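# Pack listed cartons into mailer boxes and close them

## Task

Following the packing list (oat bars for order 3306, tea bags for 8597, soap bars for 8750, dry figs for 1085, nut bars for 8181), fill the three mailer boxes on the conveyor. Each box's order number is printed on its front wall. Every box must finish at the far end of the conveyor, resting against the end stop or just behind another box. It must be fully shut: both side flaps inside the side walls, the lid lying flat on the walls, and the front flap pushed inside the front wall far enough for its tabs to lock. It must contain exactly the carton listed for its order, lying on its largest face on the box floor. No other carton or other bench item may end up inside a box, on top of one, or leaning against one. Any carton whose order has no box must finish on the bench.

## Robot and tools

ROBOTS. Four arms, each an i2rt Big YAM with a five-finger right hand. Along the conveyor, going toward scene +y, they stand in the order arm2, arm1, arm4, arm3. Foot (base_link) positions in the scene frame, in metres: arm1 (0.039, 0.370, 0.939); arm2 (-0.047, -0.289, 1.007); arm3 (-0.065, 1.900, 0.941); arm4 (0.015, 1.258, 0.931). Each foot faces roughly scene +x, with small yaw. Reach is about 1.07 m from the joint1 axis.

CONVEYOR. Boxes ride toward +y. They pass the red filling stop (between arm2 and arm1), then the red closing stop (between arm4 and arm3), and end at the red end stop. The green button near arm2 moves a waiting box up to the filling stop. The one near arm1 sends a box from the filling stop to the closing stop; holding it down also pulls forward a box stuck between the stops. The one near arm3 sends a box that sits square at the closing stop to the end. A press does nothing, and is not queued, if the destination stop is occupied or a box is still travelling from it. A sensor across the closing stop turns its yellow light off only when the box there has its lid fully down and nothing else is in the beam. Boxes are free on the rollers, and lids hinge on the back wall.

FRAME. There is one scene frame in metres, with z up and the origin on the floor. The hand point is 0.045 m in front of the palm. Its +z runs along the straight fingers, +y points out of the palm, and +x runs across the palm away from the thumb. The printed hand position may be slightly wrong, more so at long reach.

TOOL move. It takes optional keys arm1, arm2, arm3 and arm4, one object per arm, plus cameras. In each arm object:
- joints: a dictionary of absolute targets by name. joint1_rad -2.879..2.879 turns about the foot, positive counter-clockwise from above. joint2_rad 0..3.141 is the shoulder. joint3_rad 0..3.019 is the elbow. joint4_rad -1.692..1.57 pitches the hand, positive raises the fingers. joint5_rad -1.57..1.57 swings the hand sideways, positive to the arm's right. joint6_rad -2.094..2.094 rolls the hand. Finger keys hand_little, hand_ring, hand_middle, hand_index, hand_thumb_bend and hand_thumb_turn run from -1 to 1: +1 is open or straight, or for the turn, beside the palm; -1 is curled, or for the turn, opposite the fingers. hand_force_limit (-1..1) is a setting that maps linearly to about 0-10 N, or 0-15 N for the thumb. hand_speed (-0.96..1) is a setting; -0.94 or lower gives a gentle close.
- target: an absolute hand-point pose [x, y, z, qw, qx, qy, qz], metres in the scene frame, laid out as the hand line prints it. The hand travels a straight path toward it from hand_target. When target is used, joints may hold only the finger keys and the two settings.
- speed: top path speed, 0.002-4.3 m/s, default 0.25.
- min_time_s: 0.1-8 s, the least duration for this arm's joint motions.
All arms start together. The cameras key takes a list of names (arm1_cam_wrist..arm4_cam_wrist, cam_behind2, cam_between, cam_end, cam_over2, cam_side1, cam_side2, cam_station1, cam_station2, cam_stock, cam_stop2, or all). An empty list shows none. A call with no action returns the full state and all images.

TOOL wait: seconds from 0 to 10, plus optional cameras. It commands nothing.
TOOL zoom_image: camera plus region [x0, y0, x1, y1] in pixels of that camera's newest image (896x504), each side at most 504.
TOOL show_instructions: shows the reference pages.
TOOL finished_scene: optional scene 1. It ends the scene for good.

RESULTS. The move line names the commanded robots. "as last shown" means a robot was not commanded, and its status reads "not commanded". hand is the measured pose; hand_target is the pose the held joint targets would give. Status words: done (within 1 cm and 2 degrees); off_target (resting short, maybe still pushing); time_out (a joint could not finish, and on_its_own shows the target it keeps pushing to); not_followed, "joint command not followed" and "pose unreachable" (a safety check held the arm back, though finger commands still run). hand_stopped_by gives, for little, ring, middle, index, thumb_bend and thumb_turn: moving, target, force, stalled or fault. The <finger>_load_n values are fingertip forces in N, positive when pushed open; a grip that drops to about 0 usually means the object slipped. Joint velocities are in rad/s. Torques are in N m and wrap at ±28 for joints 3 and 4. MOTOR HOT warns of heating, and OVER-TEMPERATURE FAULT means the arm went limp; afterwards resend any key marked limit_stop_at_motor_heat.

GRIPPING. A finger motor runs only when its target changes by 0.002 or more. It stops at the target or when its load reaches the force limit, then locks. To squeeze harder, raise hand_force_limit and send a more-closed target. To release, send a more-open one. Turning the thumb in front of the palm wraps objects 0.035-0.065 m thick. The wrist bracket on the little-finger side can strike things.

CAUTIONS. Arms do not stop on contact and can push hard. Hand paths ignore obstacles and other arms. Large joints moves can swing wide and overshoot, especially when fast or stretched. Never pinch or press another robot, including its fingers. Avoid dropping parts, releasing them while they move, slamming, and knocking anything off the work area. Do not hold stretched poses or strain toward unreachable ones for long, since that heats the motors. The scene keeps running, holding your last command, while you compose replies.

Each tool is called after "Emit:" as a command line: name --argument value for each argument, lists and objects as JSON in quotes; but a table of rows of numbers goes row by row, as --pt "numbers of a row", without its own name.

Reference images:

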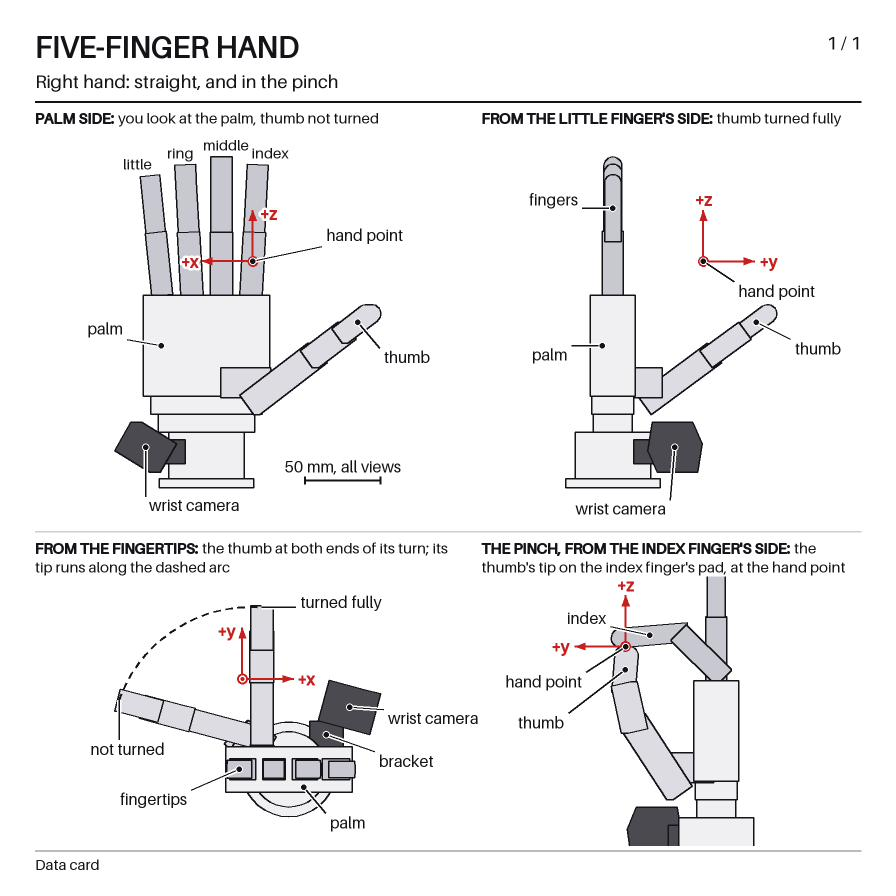

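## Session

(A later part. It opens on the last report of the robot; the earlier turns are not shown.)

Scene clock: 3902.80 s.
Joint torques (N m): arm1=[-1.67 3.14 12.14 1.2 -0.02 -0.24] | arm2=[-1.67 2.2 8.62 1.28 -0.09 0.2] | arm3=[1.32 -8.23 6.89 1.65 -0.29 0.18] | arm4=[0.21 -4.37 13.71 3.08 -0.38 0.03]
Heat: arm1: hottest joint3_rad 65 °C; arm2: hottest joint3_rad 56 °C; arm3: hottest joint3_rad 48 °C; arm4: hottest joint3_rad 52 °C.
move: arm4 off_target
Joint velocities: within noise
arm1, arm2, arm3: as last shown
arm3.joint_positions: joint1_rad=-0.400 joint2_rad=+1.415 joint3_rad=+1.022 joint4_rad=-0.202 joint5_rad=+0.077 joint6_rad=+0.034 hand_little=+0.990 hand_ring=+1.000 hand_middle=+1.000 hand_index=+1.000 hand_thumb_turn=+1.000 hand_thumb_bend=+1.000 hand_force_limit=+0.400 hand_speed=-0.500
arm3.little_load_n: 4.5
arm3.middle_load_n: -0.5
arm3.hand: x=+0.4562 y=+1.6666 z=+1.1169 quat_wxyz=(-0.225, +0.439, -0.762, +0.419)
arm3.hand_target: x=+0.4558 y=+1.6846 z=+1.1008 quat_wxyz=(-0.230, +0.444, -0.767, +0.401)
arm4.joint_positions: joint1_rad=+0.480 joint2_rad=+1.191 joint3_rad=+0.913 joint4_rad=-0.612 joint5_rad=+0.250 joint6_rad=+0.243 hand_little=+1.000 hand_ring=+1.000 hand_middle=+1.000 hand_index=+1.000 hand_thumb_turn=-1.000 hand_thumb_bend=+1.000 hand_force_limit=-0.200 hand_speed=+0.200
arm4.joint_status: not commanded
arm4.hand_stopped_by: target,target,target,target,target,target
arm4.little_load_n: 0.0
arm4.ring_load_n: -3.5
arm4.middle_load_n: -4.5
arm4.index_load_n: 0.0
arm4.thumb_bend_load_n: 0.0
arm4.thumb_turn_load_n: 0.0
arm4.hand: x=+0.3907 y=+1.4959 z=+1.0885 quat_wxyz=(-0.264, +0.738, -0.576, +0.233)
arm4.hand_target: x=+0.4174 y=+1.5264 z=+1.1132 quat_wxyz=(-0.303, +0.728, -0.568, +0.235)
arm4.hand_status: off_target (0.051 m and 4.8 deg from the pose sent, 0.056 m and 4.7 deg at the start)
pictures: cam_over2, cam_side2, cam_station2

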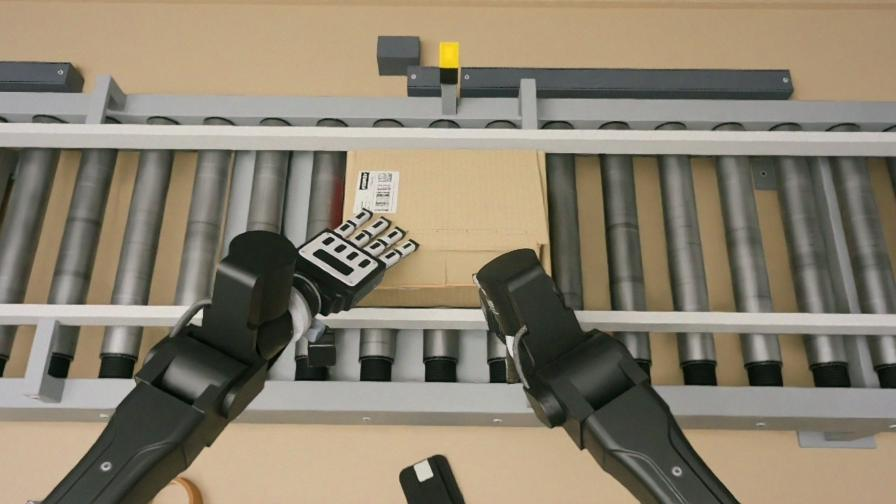

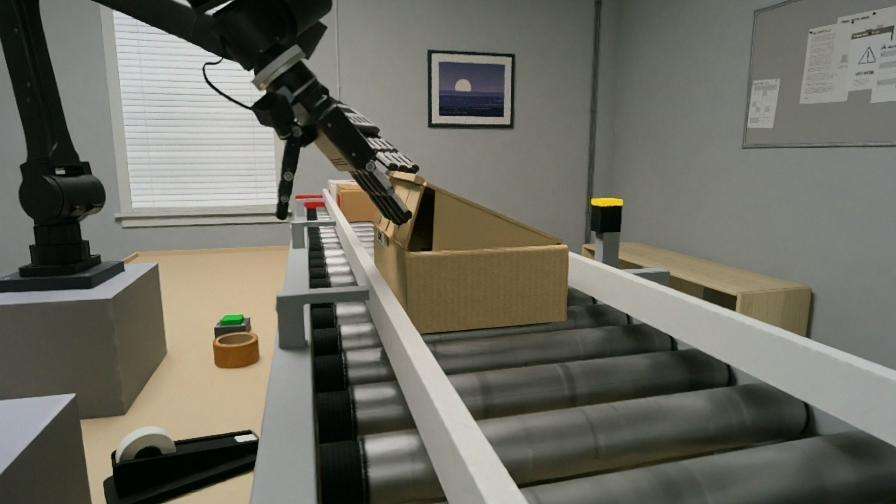

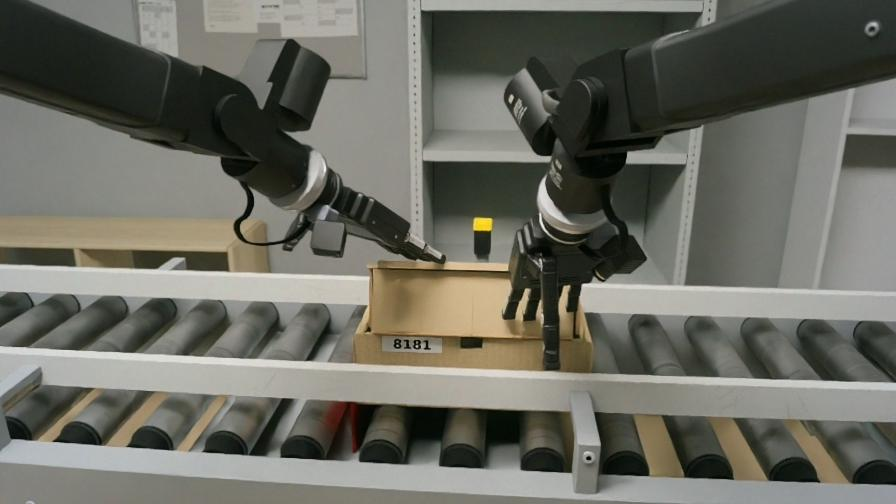

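Emit:
move --arm4 '{"target": [0.375, 1.50, 1.125, 0.3036, -0.7329, 0.5624, -0.2330], "speed": 0.08}'

Emit:
move --arm4 '{"target": [0.36, 1.55, 1.13, 0.3036, -0.7329, 0.5624, -0.2330], "speed": 0.12}' --cameras '["cam_side2", "cam_over2", "cam_station2"]'

Emit:
zoom_image --camera "cam_station2" --region '[340, 230, 620, 420]'

Emit:
zoom_image --camera "cam_side2" --region '[330, 80, 580, 280]'

Scene clock: 3930.37 s.
Joint torques (N m): arm1=[-1.73 3.14 12.11 1.2 -0.02 -0.24] | arm2=[-1.73 2.14 8.59 1.28 -0.09 0.2] | arm3=[0.91 -8.06 7.15 1.66 -0.29 0.17] | arm4=[-0.09 -7.18 9.88 0.81 -0.06 -0.12]
Heat: arm1: hottest joint3_rad 65 °C; arm2: hottest joint3_rad 57 °C; arm3: hottest joint3_rad 47 °C; arm4: hottest joint3_rad 52 °C.
move: arm4 off_target
Joint velocities: within noise
arm1, arm2, arm3: as last shown
arm3.joint_positions: joint1_rad=-0.395 joint2_rad=+1.412 joint3_rad=+1.019 joint4_rad=-0.202 joint5_rad=+0.077 joint6_rad=+0.036 hand_little=+0.990 hand_ring=+1.000 hand_middle=+1.000 hand_index=+1.000 hand_thumb_turn=+1.000 hand_thumb_bend=+1.000 hand_force_limit=+0.400 hand_speed=-0.500
arm3.middle_load_n: 0.0
arm3.thumb_turn_load_n: 0.0
arm3.hand: x=+0.4563 y=+1.6695 z=+1.1169 quat_wxyz=(-0.226, +0.440, -0.761, +0.418)
arm3.hand_target: x=+0.4557 y=+1.6844 z=+1.1013 quat_wxyz=(-0.230, +0.444, -0.767, +0.401)
arm4.joint_positions: joint1_rad=+0.484 joint2_rad=+1.099 joint3_rad=+0.890 joint4_rad=-0.618 joint5_rad=+0.219 joint6_rad=+0.243 hand_little=+1.000 hand_ring=+1.000 hand_middle=+1.000 hand_index=+1.000 hand_thumb_turn=-1.000 hand_thumb_bend=+1.000 hand_force_limit=-0.200 hand_speed=+0.200
arm4.joint_status: not commanded
arm4.hand_stopped_by: target,target,target,target,target,target
arm4.little_load_n: 0.0
arm4.ring_load_n: 0.0
arm4.middle_load_n: 0.0
arm4.index_load_n: 0.0
arm4.thumb_bend_load_n: 0.0
arm4.thumb_turn_load_n: 0.0
arm4.hand: x=+0.3755 y=+1.4959 z=+1.1141 quat_wxyz=(-0.298, +0.733, -0.567, +0.229)
arm4.hand_target: x=+0.3744 y=+1.5025 z=+1.1245 quat_wxyz=(-0.306, +0.735, -0.561, +0.228)
arm4.hand_status: off_target (0.012 m and 1.0 deg from the pose sent, 0.040 m and 4.8 deg at the start)
pictures: none

Scene clock: 3931.63 s.
Joint torques (N m): arm1=[-1.73 3.14 12.12 1.2 -0.02 -0.24] | arm2=[-1.67 2.14 8.61 1.25 -0.09 0.2] | arm3=[0.91 -8.12 7.13 1.65 -0.28 0.17] | arm4=[-0.21 -6.83 12.36 0.62 0.32 0.03]
Heat: arm1: hottest joint3_rad 65 °C; arm2: hottest joint3_rad 57 °C; arm3: hottest joint3_rad 47 °C; arm4: hottest joint3_rad 52 °C.
move: arm4 off_target
Joint velocities: within noise
arm1, arm2, arm3: as last shown
arm4.joint_positions: joint1_rad=+0.632 joint2_rad=+1.136 joint3_rad=+0.910 joint4_rad=-0.647 joint5_rad=+0.320 joint6_rad=+0.324 hand_little=+1.000 hand_ring=+1.000 hand_middle=+1.000 hand_index=+1.000 hand_thumb_turn=-1.000 hand_thumb_bend=+1.000 hand_force_limit=-0.200 hand_speed=+0.200
arm4.joint_status: not commanded
arm4.hand_stopped_by: target,target,target,target,target,target
arm4.little_load_n: 0.0
arm4.ring_load_n: 0.0
arm4.middle_load_n: 0.0
arm4.index_load_n: 0.0
arm4.thumb_bend_load_n: 0.0
arm4.thumb_turn_load_n: 0.0
arm4.hand: x=+0.3510 y=+1.5368 z=+1.1071 quat_wxyz=(-0.287, +0.745, -0.556, +0.233)
arm4.hand_target: x=+0.3592 y=+1.5499 z=+1.1301 quat_wxyz=(-0.303, +0.737, -0.556, +0.235)
arm4.hand_status: off_target (0.028 m and 2.5 deg from the pose sent, 0.059 m and 1.0 deg at the start)
pictures: cam_over2, cam_side2, cam_station2

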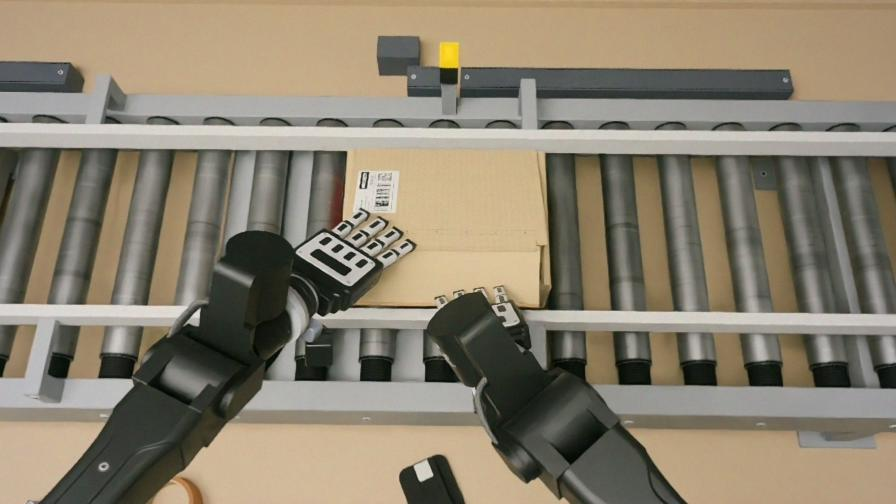

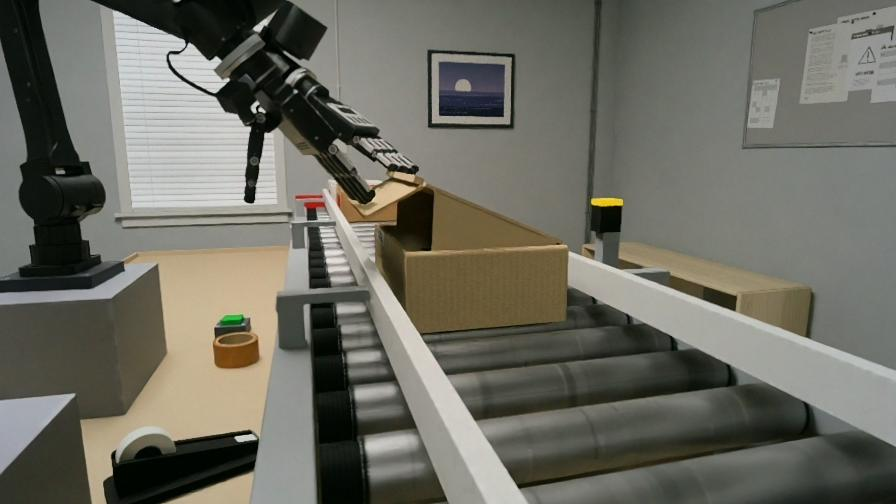

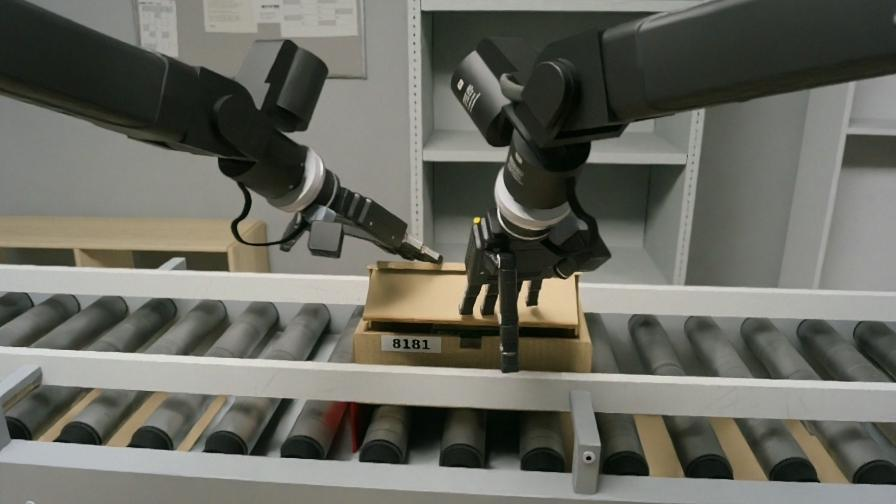

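Scaled by 1.800 from the camera's image (finer frame: 1280x720).

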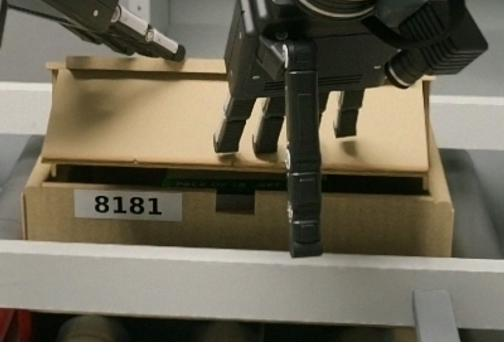

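Scaled by 2.016 from the camera's image (finer frame: 1280x720).

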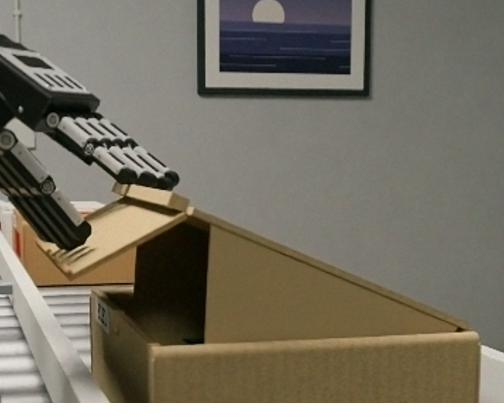

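Emit:
move --arm4 '{"target": [0.38, 1.55, 1.115, 0.3036, -0.7329, 0.5624, -0.2330], "speed": 0.08}'

Emit:
move --arm4 '{"target": [0.405, 1.55, 1.115, 0.3036, -0.7329, 0.5624, -0.2330], "speed": 0.08}' --cameras '["cam_side2", "cam_over2", "cam_station2"]'

Emit:
zoom_image --camera "cam_station2" --region '[340, 230, 620, 420]'

Emit:
zoom_image --camera "cam_side2" --region '[330, 80, 580, 280]'

Scene clock: 3940.10 s.
Joint torques (N m): arm1=[-1.73 3.14 12.12 1.2 -0.02 -0.24] | arm2=[-1.67 2.08 8.62 1.26 -0.09 0.2] | arm3=[0.91 -8.06 7.13 1.65 -0.29 0.17] | arm4=[-1.85 -7.36 11.9 2.1 -0.07 -0.14]
Heat: arm1: hottest joint3_rad 65 °C; arm2: hottest joint3_rad 57 °C; arm3: hottest joint3_rad 47 °C; arm4: hottest joint3_rad 54 °C.
move: arm4 off_target
Joint velocities: within noise
arm1, arm2, arm3: as last shown
arm1.ring_load_n: -0.5
arm3.little_load_n: 4.0
arm4.joint_positions: joint1_rad=+0.627 joint2_rad=+1.182 joint3_rad=+0.910 joint4_rad=-0.626 joint5_rad=+0.307 joint6_rad=+0.324 hand_little=+1.000 hand_ring=+1.000 hand_middle=+1.000 hand_index=+1.000 hand_thumb_turn=-1.000 hand_thumb_bend=+1.000 hand_force_limit=-0.200 hand_speed=+0.200
arm4.joint_status: not commanded
arm4.hand_stopped_by: target,target,target,target,target,target
arm4.little_load_n: 0.0
arm4.ring_load_n: 0.0
arm4.middle_load_n: 0.0
arm4.index_load_n: 0.0
arm4.thumb_bend_load_n: 0.0
arm4.thumb_turn_load_n: 0.0
arm4.hand: x=+0.3557 y=+1.5420 z=+1.0906 quat_wxyz=(-0.277, +0.750, -0.557, +0.225)
arm4.hand_target: x=+0.3756 y=+1.5527 z=+1.1152 quat_wxyz=(-0.305, +0.736, -0.558, +0.232)
arm4.hand_status: off_target (0.035 m and 3.8 deg from the pose sent, 0.033 m and 2.5 deg at the start)
pictures: none

Scene clock: 3941.13 s.
Joint torques (N m): arm1=[-1.73 3.14 12.14 1.18 -0.02 -0.25] | arm2=[-1.67 2.14 8.61 1.26 -0.09 0.2] | arm3=[0.85 -8.06 7.12 1.65 -0.29 0.17] | arm4=[-2.08 -8.18 12.45 2.18 0.04 -0.23]
Heat: arm1: hottest joint3_rad 65 °C; arm2: hottest joint3_rad 57 °C; arm3: hottest joint3_rad 47 °C; arm4: hottest joint3_rad 54 °C.
move: arm4 off_target
Joint velocities: within noise
arm1.joint_positions: joint1_rad=+0.333 joint2_rad=+0.555 joint3_rad=+1.383 joint4_rad=-1.366 joint5_rad=+0.005 joint6_rad=-0.964 hand_little=+1.000 hand_ring=+1.000 hand_middle=+1.000 hand_index=+1.000 hand_thumb_turn=+1.000 hand_thumb_bend=+1.000 hand_force_limit=+0.000 hand_speed=-0.800
arm1.joint_status: not commanded
arm1.hand_stopped_by: target,target,target,target,target,target
arm1.little_load_n: 0.0
arm1.ring_load_n: 0.0
arm1.middle_load_n: 0.0
arm1.index_load_n: 0.0
arm1.thumb_bend_load_n: 0.0
arm1.thumb_turn_load_n: 0.0
arm1.hand: x=+0.2210 y=+0.4245 z=+1.4221 quat_wxyz=(-0.246, +0.864, -0.069, +0.435)
arm1.hand_target: x=+0.2175 y=+0.4188 z=+1.4390 quat_wxyz=(-0.244, +0.857, -0.067, +0.448)
arm1.hand_status: not commanded
arm2.joint_positions: joint1_rad=+0.331 joint2_rad=+0.608 joint3_rad=+1.351 joint4_rad=-1.325 joint5_rad=-0.101 joint6_rad=-1.001 hand_little=+1.000 hand_ring=+1.000 hand_middle=+1.000 hand_index=+1.000 hand_thumb_turn=-1.000 hand_thumb_bend=+1.000 hand_force_limit=-0.300 hand_speed=-0.850
arm2.joint_status: not commanded
arm2.hand_stopped_by: target,target,target,target,target,target
arm2.little_load_n: 0.0
arm2.ring_load_n: 0.0
arm2.middle_load_n: 0.0
arm2.index_load_n: 0.0
arm2.thumb_bend_load_n: 0.0
arm2.thumb_turn_load_n: 0.5
arm2.hand: x=+0.1762 y=-0.2476 z=+1.4704 quat_wxyz=(-0.231, +0.872, -0.116, +0.416)
arm2.hand_target: x=+0.1713 y=-0.2494 z=+1.4815 quat_wxyz=(-0.235, +0.868, -0.124, +0.419)
arm2.hand_status: not commanded
arm3: as last shown
arm3.little_load_n: 4.5
arm4.joint_positions: joint1_rad=+0.581 joint2_rad=+1.235 joint3_rad=+0.943 joint4_rad=-0.610 joint5_rad=+0.276 joint6_rad=+0.316 hand_little=+1.000 hand_ring=+1.000 hand_middle=+1.000 hand_index=+1.000 hand_thumb_turn=-1.000 hand_thumb_bend=+1.000 hand_force_limit=-0.200 hand_speed=+0.200
arm4.joint_status: not commanded
arm4.hand_stopped_by: target,target,target,target,target,target
arm4.little_load_n: 0.0
arm4.ring_load_n: 0.0
arm4.middle_load_n: -1.0
arm4.index_load_n: 0.0
arm4.thumb_bend_load_n: 0.0
arm4.thumb_turn_load_n: 0.0
arm4.hand: x=+0.3775 y=+1.5407 z=+1.0854 quat_wxyz=(-0.273, +0.745, -0.569, +0.219)
arm4.hand_target: x=+0.4027 y=+1.5497 z=+1.1149 quat_wxyz=(-0.304, +0.730, -0.567, +0.231)
arm4.hand_status: off_target (0.041 m and 4.2 deg from the pose sent, 0.056 m and 3.8 deg at the start)
pictures: cam_over2, cam_side2, cam_station2

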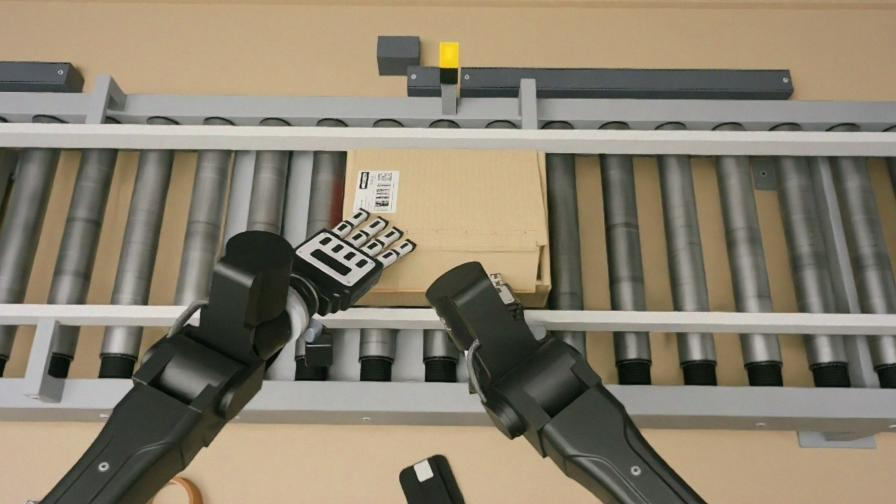

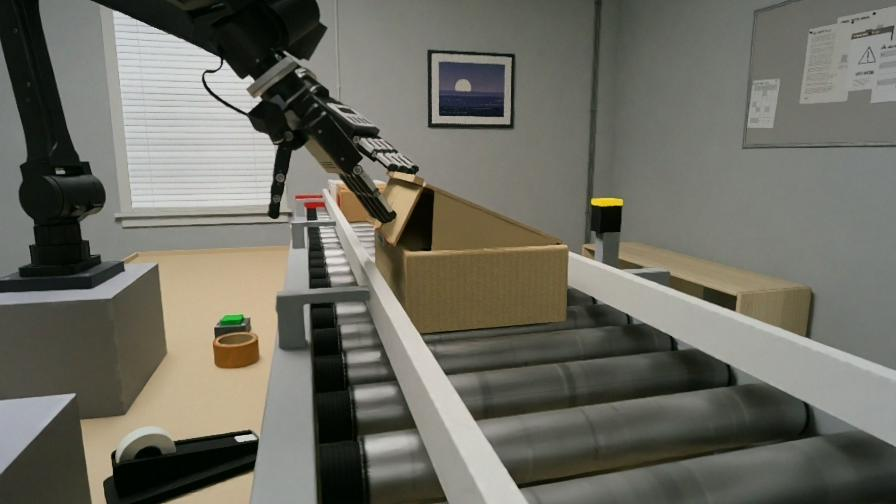

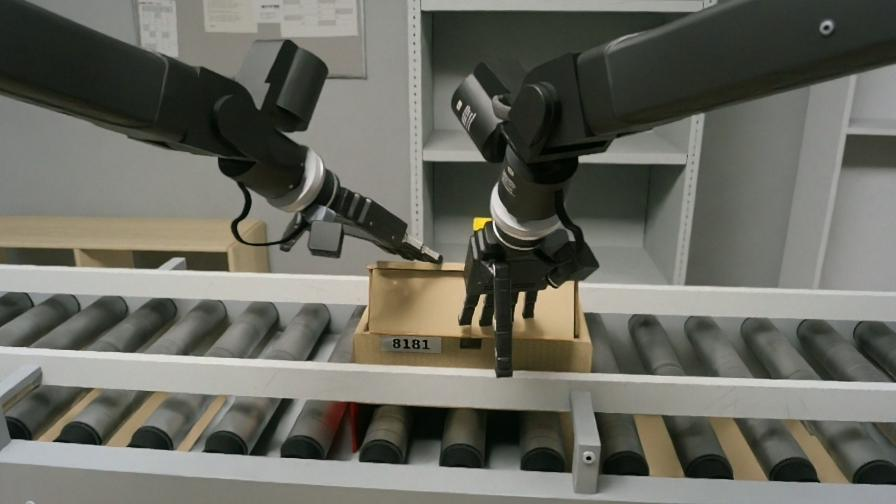

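Scaled by 1.800 from the camera's image (finer frame: 1280x720).

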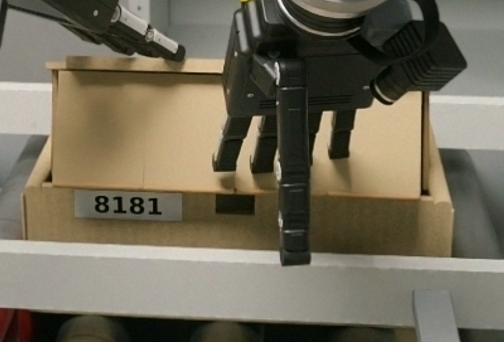

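Scaled by 2.016 from the camera's image (finer frame: 1280x720).

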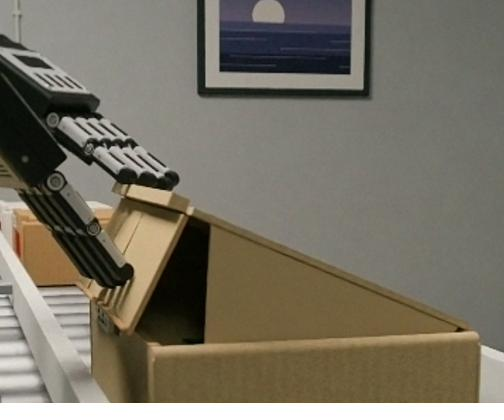

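Emit:
move --arm4 '{"target": [0.425, 1.55, 1.12, 0.3036, -0.7329, 0.5624, -0.2330], "speed": 0.08}' --cameras '["cam_side2"]'

Emit:
zoom_image --camera "cam_side2" --region '[330, 80, 580, 280]'

Emit:
move --arm4 '{"target": [0.445, 1.55, 1.12, 0.3036, -0.7329, 0.5624, -0.2330], "speed": 0.08}' --cameras '["cam_side2", "cam_over2", "cam_station2"]'

Emit:
zoom_image --camera "cam_side2" --region '[330, 80, 580, 280]'

Emit:
zoom_image --camera "cam_station2" --region '[340, 230, 620, 420]'

Scene clock: 3947.63 s.
Joint torques (N m): arm1=[-1.67 3.08 12.11 1.2 -0.02 -0.24] | arm2=[-1.67 2.08 8.61 1.25 -0.09 0.2] | arm3=[0.79 -8 7.13 1.65 -0.29 0.17] | arm4=[-2.43 -7.3 13.76 2.19 0 -0.34]
Heat: arm1: hottest joint3_rad 65 °C; arm2: hottest joint3_rad 57 °C; arm3: hottest joint3_rad 47 °C; arm4: hottest joint3_rad 55 °C.
move: arm4 off_target
Joint velocities: within noise
arm1, arm2, arm3: as last shown
arm1.thumb_turn_load_n: 0.5
arm3.joint_positions: joint1_rad=-0.394 joint2_rad=+1.412 joint3_rad=+1.019 joint4_rad=-0.202 joint5_rad=+0.077 joint6_rad=+0.036 hand_little=+0.990 hand_ring=+1.000 hand_middle=+1.000 hand_index=+1.000 hand_thumb_turn=+1.000 hand_thumb_bend=+1.000 hand_force_limit=+0.400 hand_speed=-0.500
arm3.little_load_n: 3.0
arm3.hand: x=+0.4567 y=+1.6703 z=+1.1169 quat_wxyz=(-0.227, +0.441, -0.761, +0.418)
arm3.hand_target: x=+0.4558 y=+1.6846 z=+1.1013 quat_wxyz=(-0.230, +0.444, -0.767, +0.401)
arm4.joint_positions: joint1_rad=+0.555 joint2_rad=+1.257 joint3_rad=+0.969 joint4_rad=-0.610 joint5_rad=+0.256 joint6_rad=+0.287 hand_little=+1.000 hand_ring=+1.000 hand_middle=+1.000 hand_index=+1.000 hand_thumb_turn=-1.000 hand_thumb_bend=+1.000 hand_force_limit=-0.200 hand_speed=+0.200
arm4.joint_status: not commanded
arm4.hand_stopped_by: target,target,target,target,target,target
arm4.little_load_n: 0.0
arm4.ring_load_n: -4.5
arm4.middle_load_n: -2.5
arm4.index_load_n: -0.5
arm4.thumb_bend_load_n: 0.0
arm4.thumb_turn_load_n: -0.5
arm4.hand: x=+0.3900 y=+1.5385 z=+1.0883 quat_wxyz=(-0.272, +0.747, -0.565, +0.218)
arm4.hand_target: x=+0.4223 y=+1.5489 z=+1.1202 quat_wxyz=(-0.304, +0.733, -0.562, +0.233)
arm4.hand_status: off_target (0.049 m and 4.4 deg from the pose sent, 0.059 m and 4.2 deg at the start)

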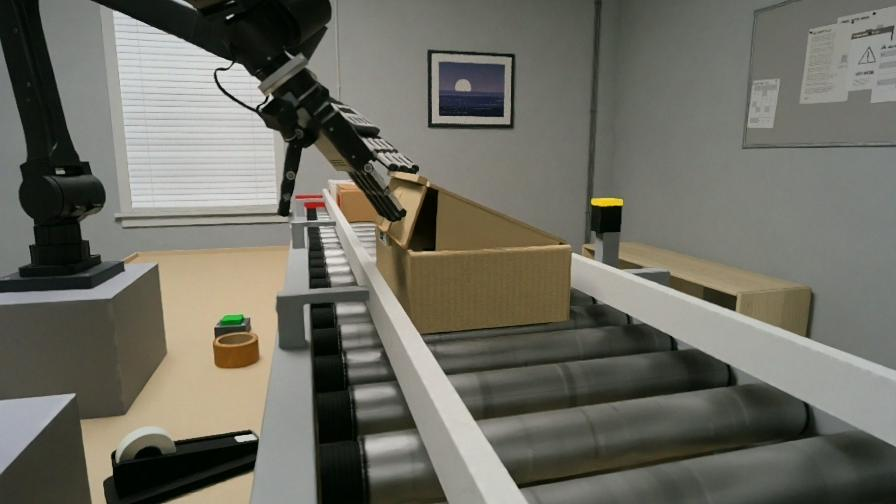

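Scaled by 2.016 from the camera's image (finer frame: 1280x720).

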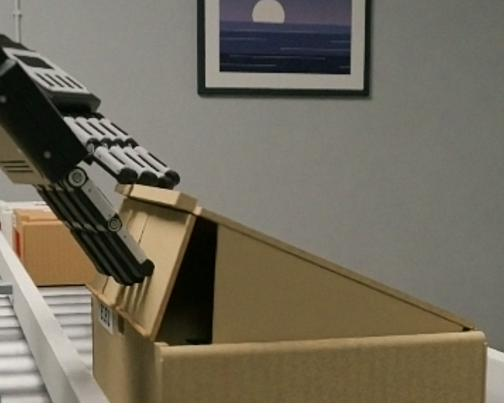

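Scene clock: 3948.67 s.
Joint torques (N m): arm1=[-1.73 3.14 12.12 1.18 -0.02 -0.24] | arm2=[-1.73 2.14 8.61 1.28 -0.09 0.2] | arm3=[0.44 -8.12 7.15 1.31 -0.29 0.15] | arm4=[-2.08 -6.48 14.48 2.59 -0.16 -0.25]
Heat: arm1: hottest joint3_rad 65 °C; arm2: hottest joint3_rad 57 °C; arm3: hottest joint3_rad 47 °C; arm4: hottest joint3_rad 55 °C.
move: arm4 off_target
Joint velocities: within noise
arm1, arm2, arm3: as last shown
arm1.thumb_turn_load_n: 0.0
arm2.little_load_n: -0.5
arm2.thumb_turn_load_n: 0.0
arm3.joint_positions: joint1_rad=-0.391 joint2_rad=+1.412 joint3_rad=+1.019 joint4_rad=-0.193 joint5_rad=+0.077 joint6_rad=+0.037 hand_little=+0.990 hand_ring=+1.000 hand_middle=+1.000 hand_index=+1.000 hand_thumb_turn=+1.000 hand_thumb_bend=+1.000 hand_force_limit=+0.400 hand_speed=-0.500
arm3.little_load_n: -0.5
arm3.ring_load_n: 0.5
arm3.hand: x=+0.4591 y=+1.6713 z=+1.1187 quat_wxyz=(-0.230, +0.440, -0.759, +0.421)
arm3.hand_target: x=+0.4556 y=+1.6842 z=+1.1013 quat_wxyz=(-0.230, +0.444, -0.767, +0.401)
arm4.joint_positions: joint1_rad=+0.520 joint2_rad=+1.283 joint3_rad=+0.995 joint4_rad=-0.612 joint5_rad=+0.242 joint6_rad=+0.263 hand_little=+1.000 hand_ring=+1.000 hand_middle=+0.999 hand_index=+1.000 hand_thumb_turn=-1.000 hand_thumb_bend=+1.000 hand_force_limit=-0.200 hand_speed=+0.200
arm4.joint_status: not commanded
arm4.hand_stopped_by: target,target,target,target,target,target
arm4.little_load_n: 0.0
arm4.ring_load_n: -3.5
arm4.middle_load_n: -7.0
arm4.index_load_n: 0.0
arm4.thumb_bend_load_n: 0.0
arm4.thumb_turn_load_n: 0.0
arm4.hand: x=+0.4057 y=+1.5313 z=+1.0888 quat_wxyz=(-0.267, +0.747, -0.568, +0.220)
arm4.hand_target: x=+0.4418 y=+1.5473 z=+1.1202 quat_wxyz=(-0.303, +0.733, -0.563, +0.234)
arm4.hand_status: off_target (0.054 m and 4.8 deg from the pose sent, 0.065 m and 4.4 deg at the start)
pictures: cam_over2, cam_side2, cam_station2

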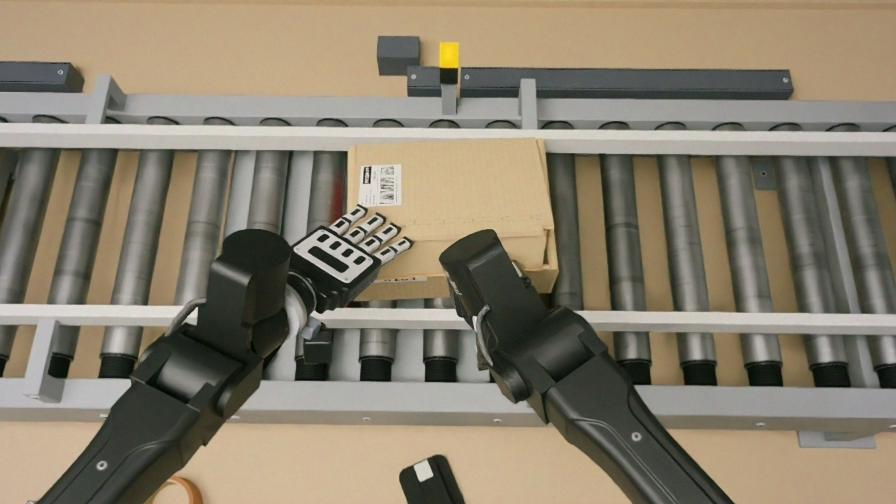

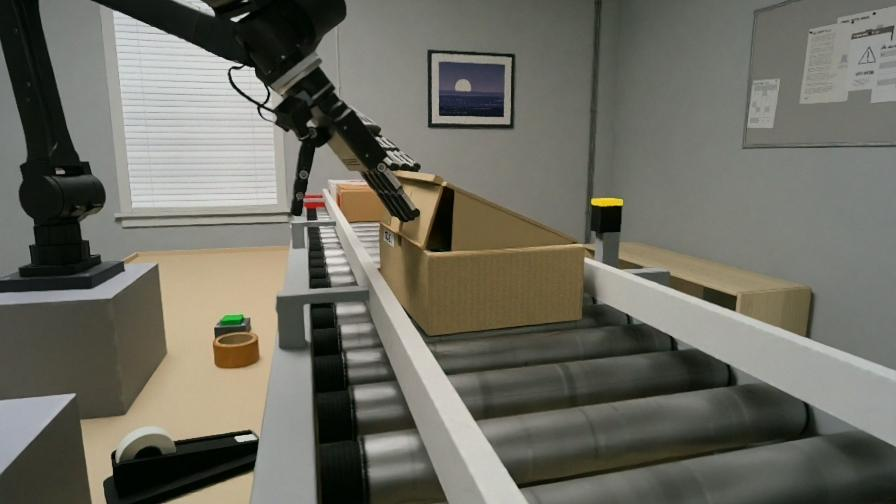

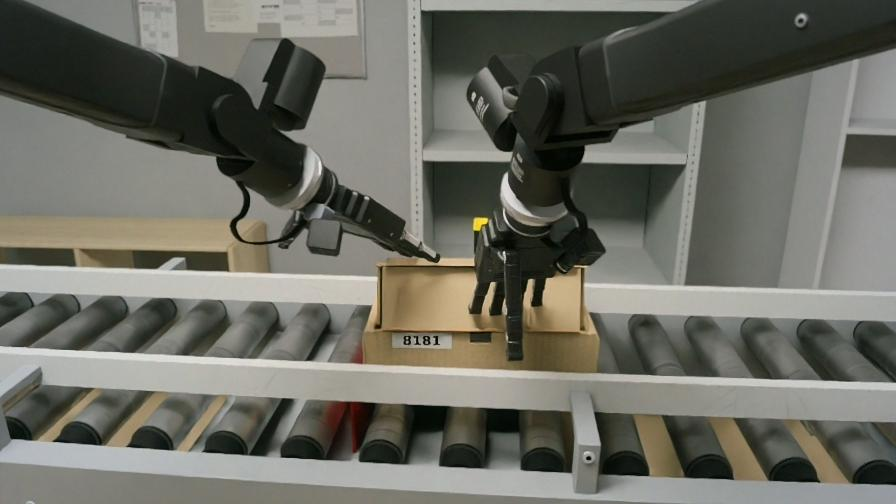

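Scaled by 2.016 from the camera's image (finer frame: 1280x720).

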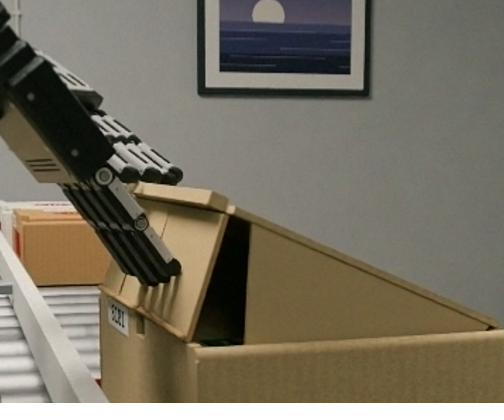

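Scaled by 1.800 from the camera's image (finer frame: 1280x720).

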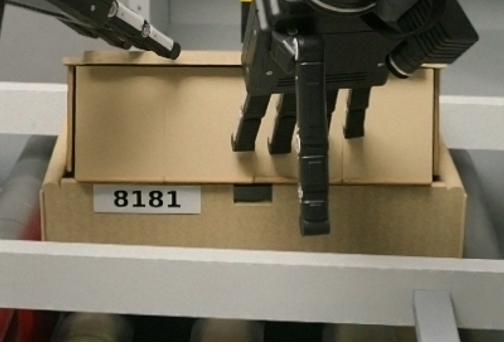

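Emit:
move --arm4 '{"target": [0.452, 1.545, 1.11, 0.3036, -0.7329, 0.5624, -0.2330], "speed": 0.06}' --cameras '["cam_side2", "cam_over2", "cam_station2", "cam_stop2"]'

Emit:
zoom_image --camera "cam_side2" --region '[330, 80, 580, 280]'

Emit:
zoom_image --camera "cam_over2" --region '[330, 130, 630, 330]'

Scene clock: 3956.43 s.
Joint torques (N m): arm1=[-1.73 3.14 12.12 1.2 -0.02 -0.24] | arm2=[-1.67 2.14 8.62 1.28 -0.09 0.2] | arm3=[0.5 -8.06 7.15 1.31 -0.29 0.16] | arm4=[-2.55 -5.54 13.48 3.84 -0.13 -0.31]
Heat: arm1: hottest joint3_rad 65 °C; arm2: hottest joint3_rad 57 °C; arm3: hottest joint3_rad 46 °C; arm4: hottest joint3_rad 58 °C.
move: arm4 off_target
Joint velocities: within noise
arm1, arm2: as last shown
arm2.little_load_n: 0.0
arm3.joint_positions: joint1_rad=-0.391 joint2_rad=+1.412 joint3_rad=+1.019 joint4_rad=-0.193 joint5_rad=+0.077 joint6_rad=+0.037 hand_little=+0.990 hand_ring=+1.000 hand_middle=+1.000 hand_index=+1.000 hand_thumb_turn=+1.000 hand_thumb_bend=+1.000 hand_force_limit=+0.400 hand_speed=-0.500
arm3.joint_status: not commanded
arm3.hand_stopped_by: target,target,target,target,target,target
arm3.little_load_n: 0.0
arm3.ring_load_n: 0.5
arm3.middle_load_n: 0.0
arm3.index_load_n: 0.0
arm3.thumb_bend_load_n: 0.0
arm3.thumb_turn_load_n: 0.0
arm3.hand: x=+0.4591 y=+1.6713 z=+1.1187 quat_wxyz=(-0.230, +0.440, -0.759, +0.421)
arm3.hand_target: x=+0.4556 y=+1.6842 z=+1.1013 quat_wxyz=(-0.230, +0.444, -0.767, +0.401)
arm3.hand_status: not commanded
arm4.joint_positions: joint1_rad=+0.507 joint2_rad=+1.283 joint3_rad=+0.995 joint4_rad=-0.612 joint5_rad=+0.224 joint6_rad=+0.247 hand_little=+1.000 hand_ring=+1.000 hand_middle=+0.999 hand_index=+1.000 hand_thumb_turn=-1.000 hand_thumb_bend=+1.000 hand_force_limit=-0.200 hand_speed=+0.200
arm4.joint_status: not commanded
arm4.hand_stopped_by: target,target,target,target,target,target
arm4.little_load_n: 0.0
arm4.ring_load_n: -3.5
arm4.middle_load_n: -6.0
arm4.index_load_n: 0.0
arm4.thumb_bend_load_n: 0.0
arm4.thumb_turn_load_n: 0.0
arm4.hand: x=+0.4068 y=+1.5285 z=+1.0885 quat_wxyz=(-0.267, +0.750, -0.565, +0.216)
arm4.hand_target: x=+0.4477 y=+1.5429 z=+1.1110 quat_wxyz=(-0.304, +0.733, -0.562, +0.232)
arm4.hand_status: off_target (0.053 m and 5.0 deg from the pose sent, 0.053 m and 4.8 deg at the start)
pictures: cam_over2, cam_side2, cam_station2, cam_stop2

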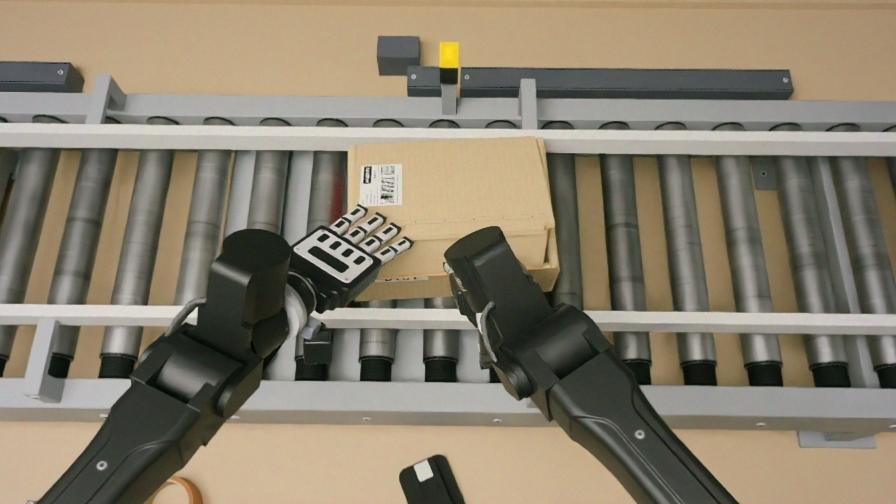

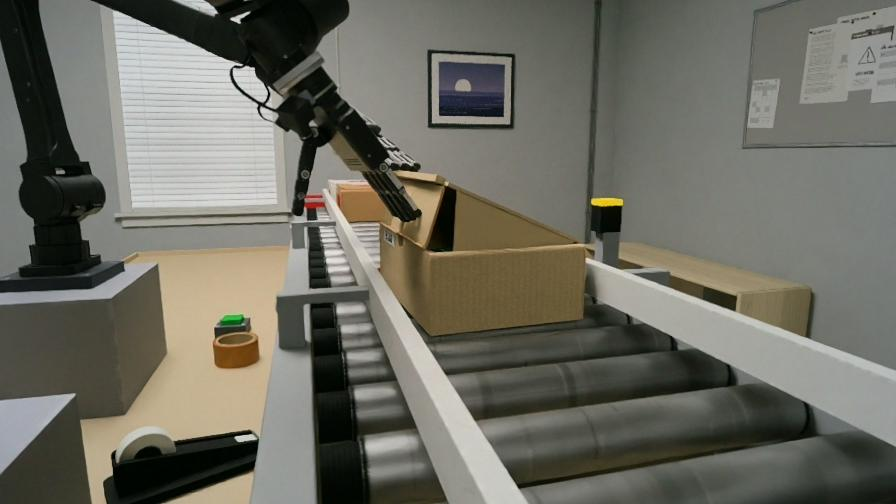

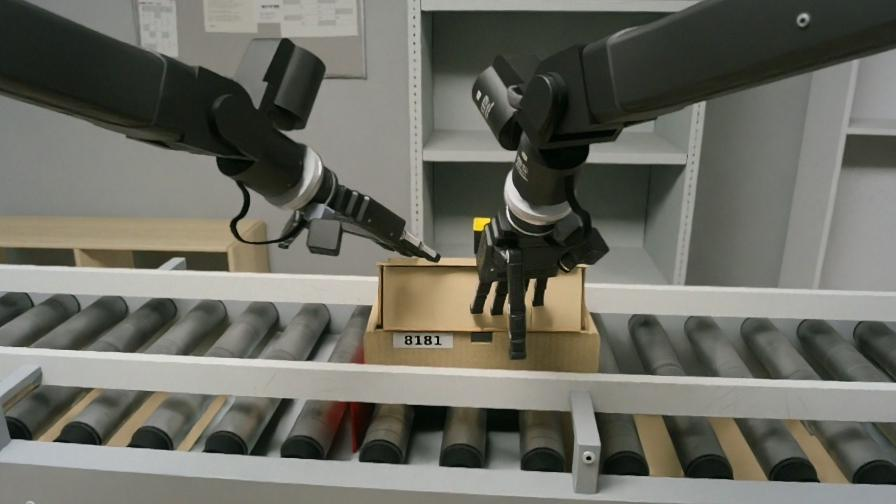

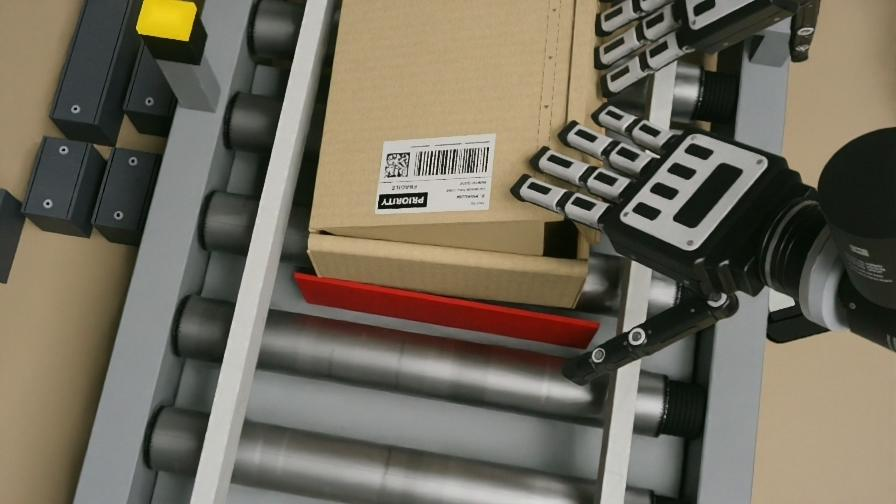

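Scaled by 2.016 from the camera's image (finer frame: 1280x720).

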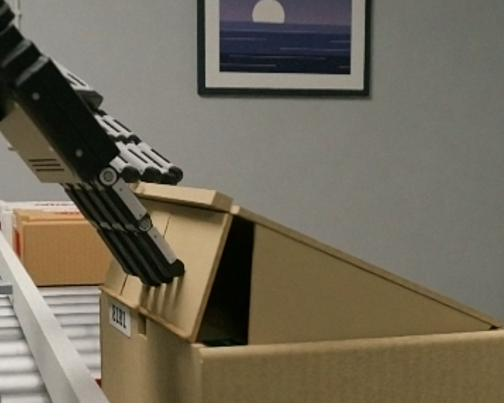

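Scaled by 1.680 from the camera's image (finer frame: 1280x720).

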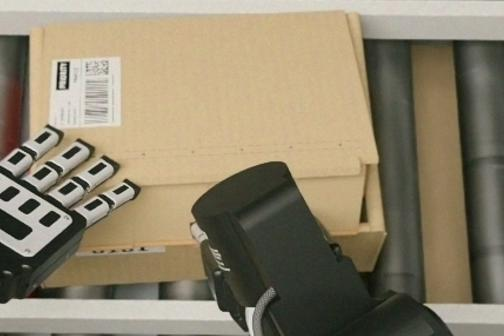

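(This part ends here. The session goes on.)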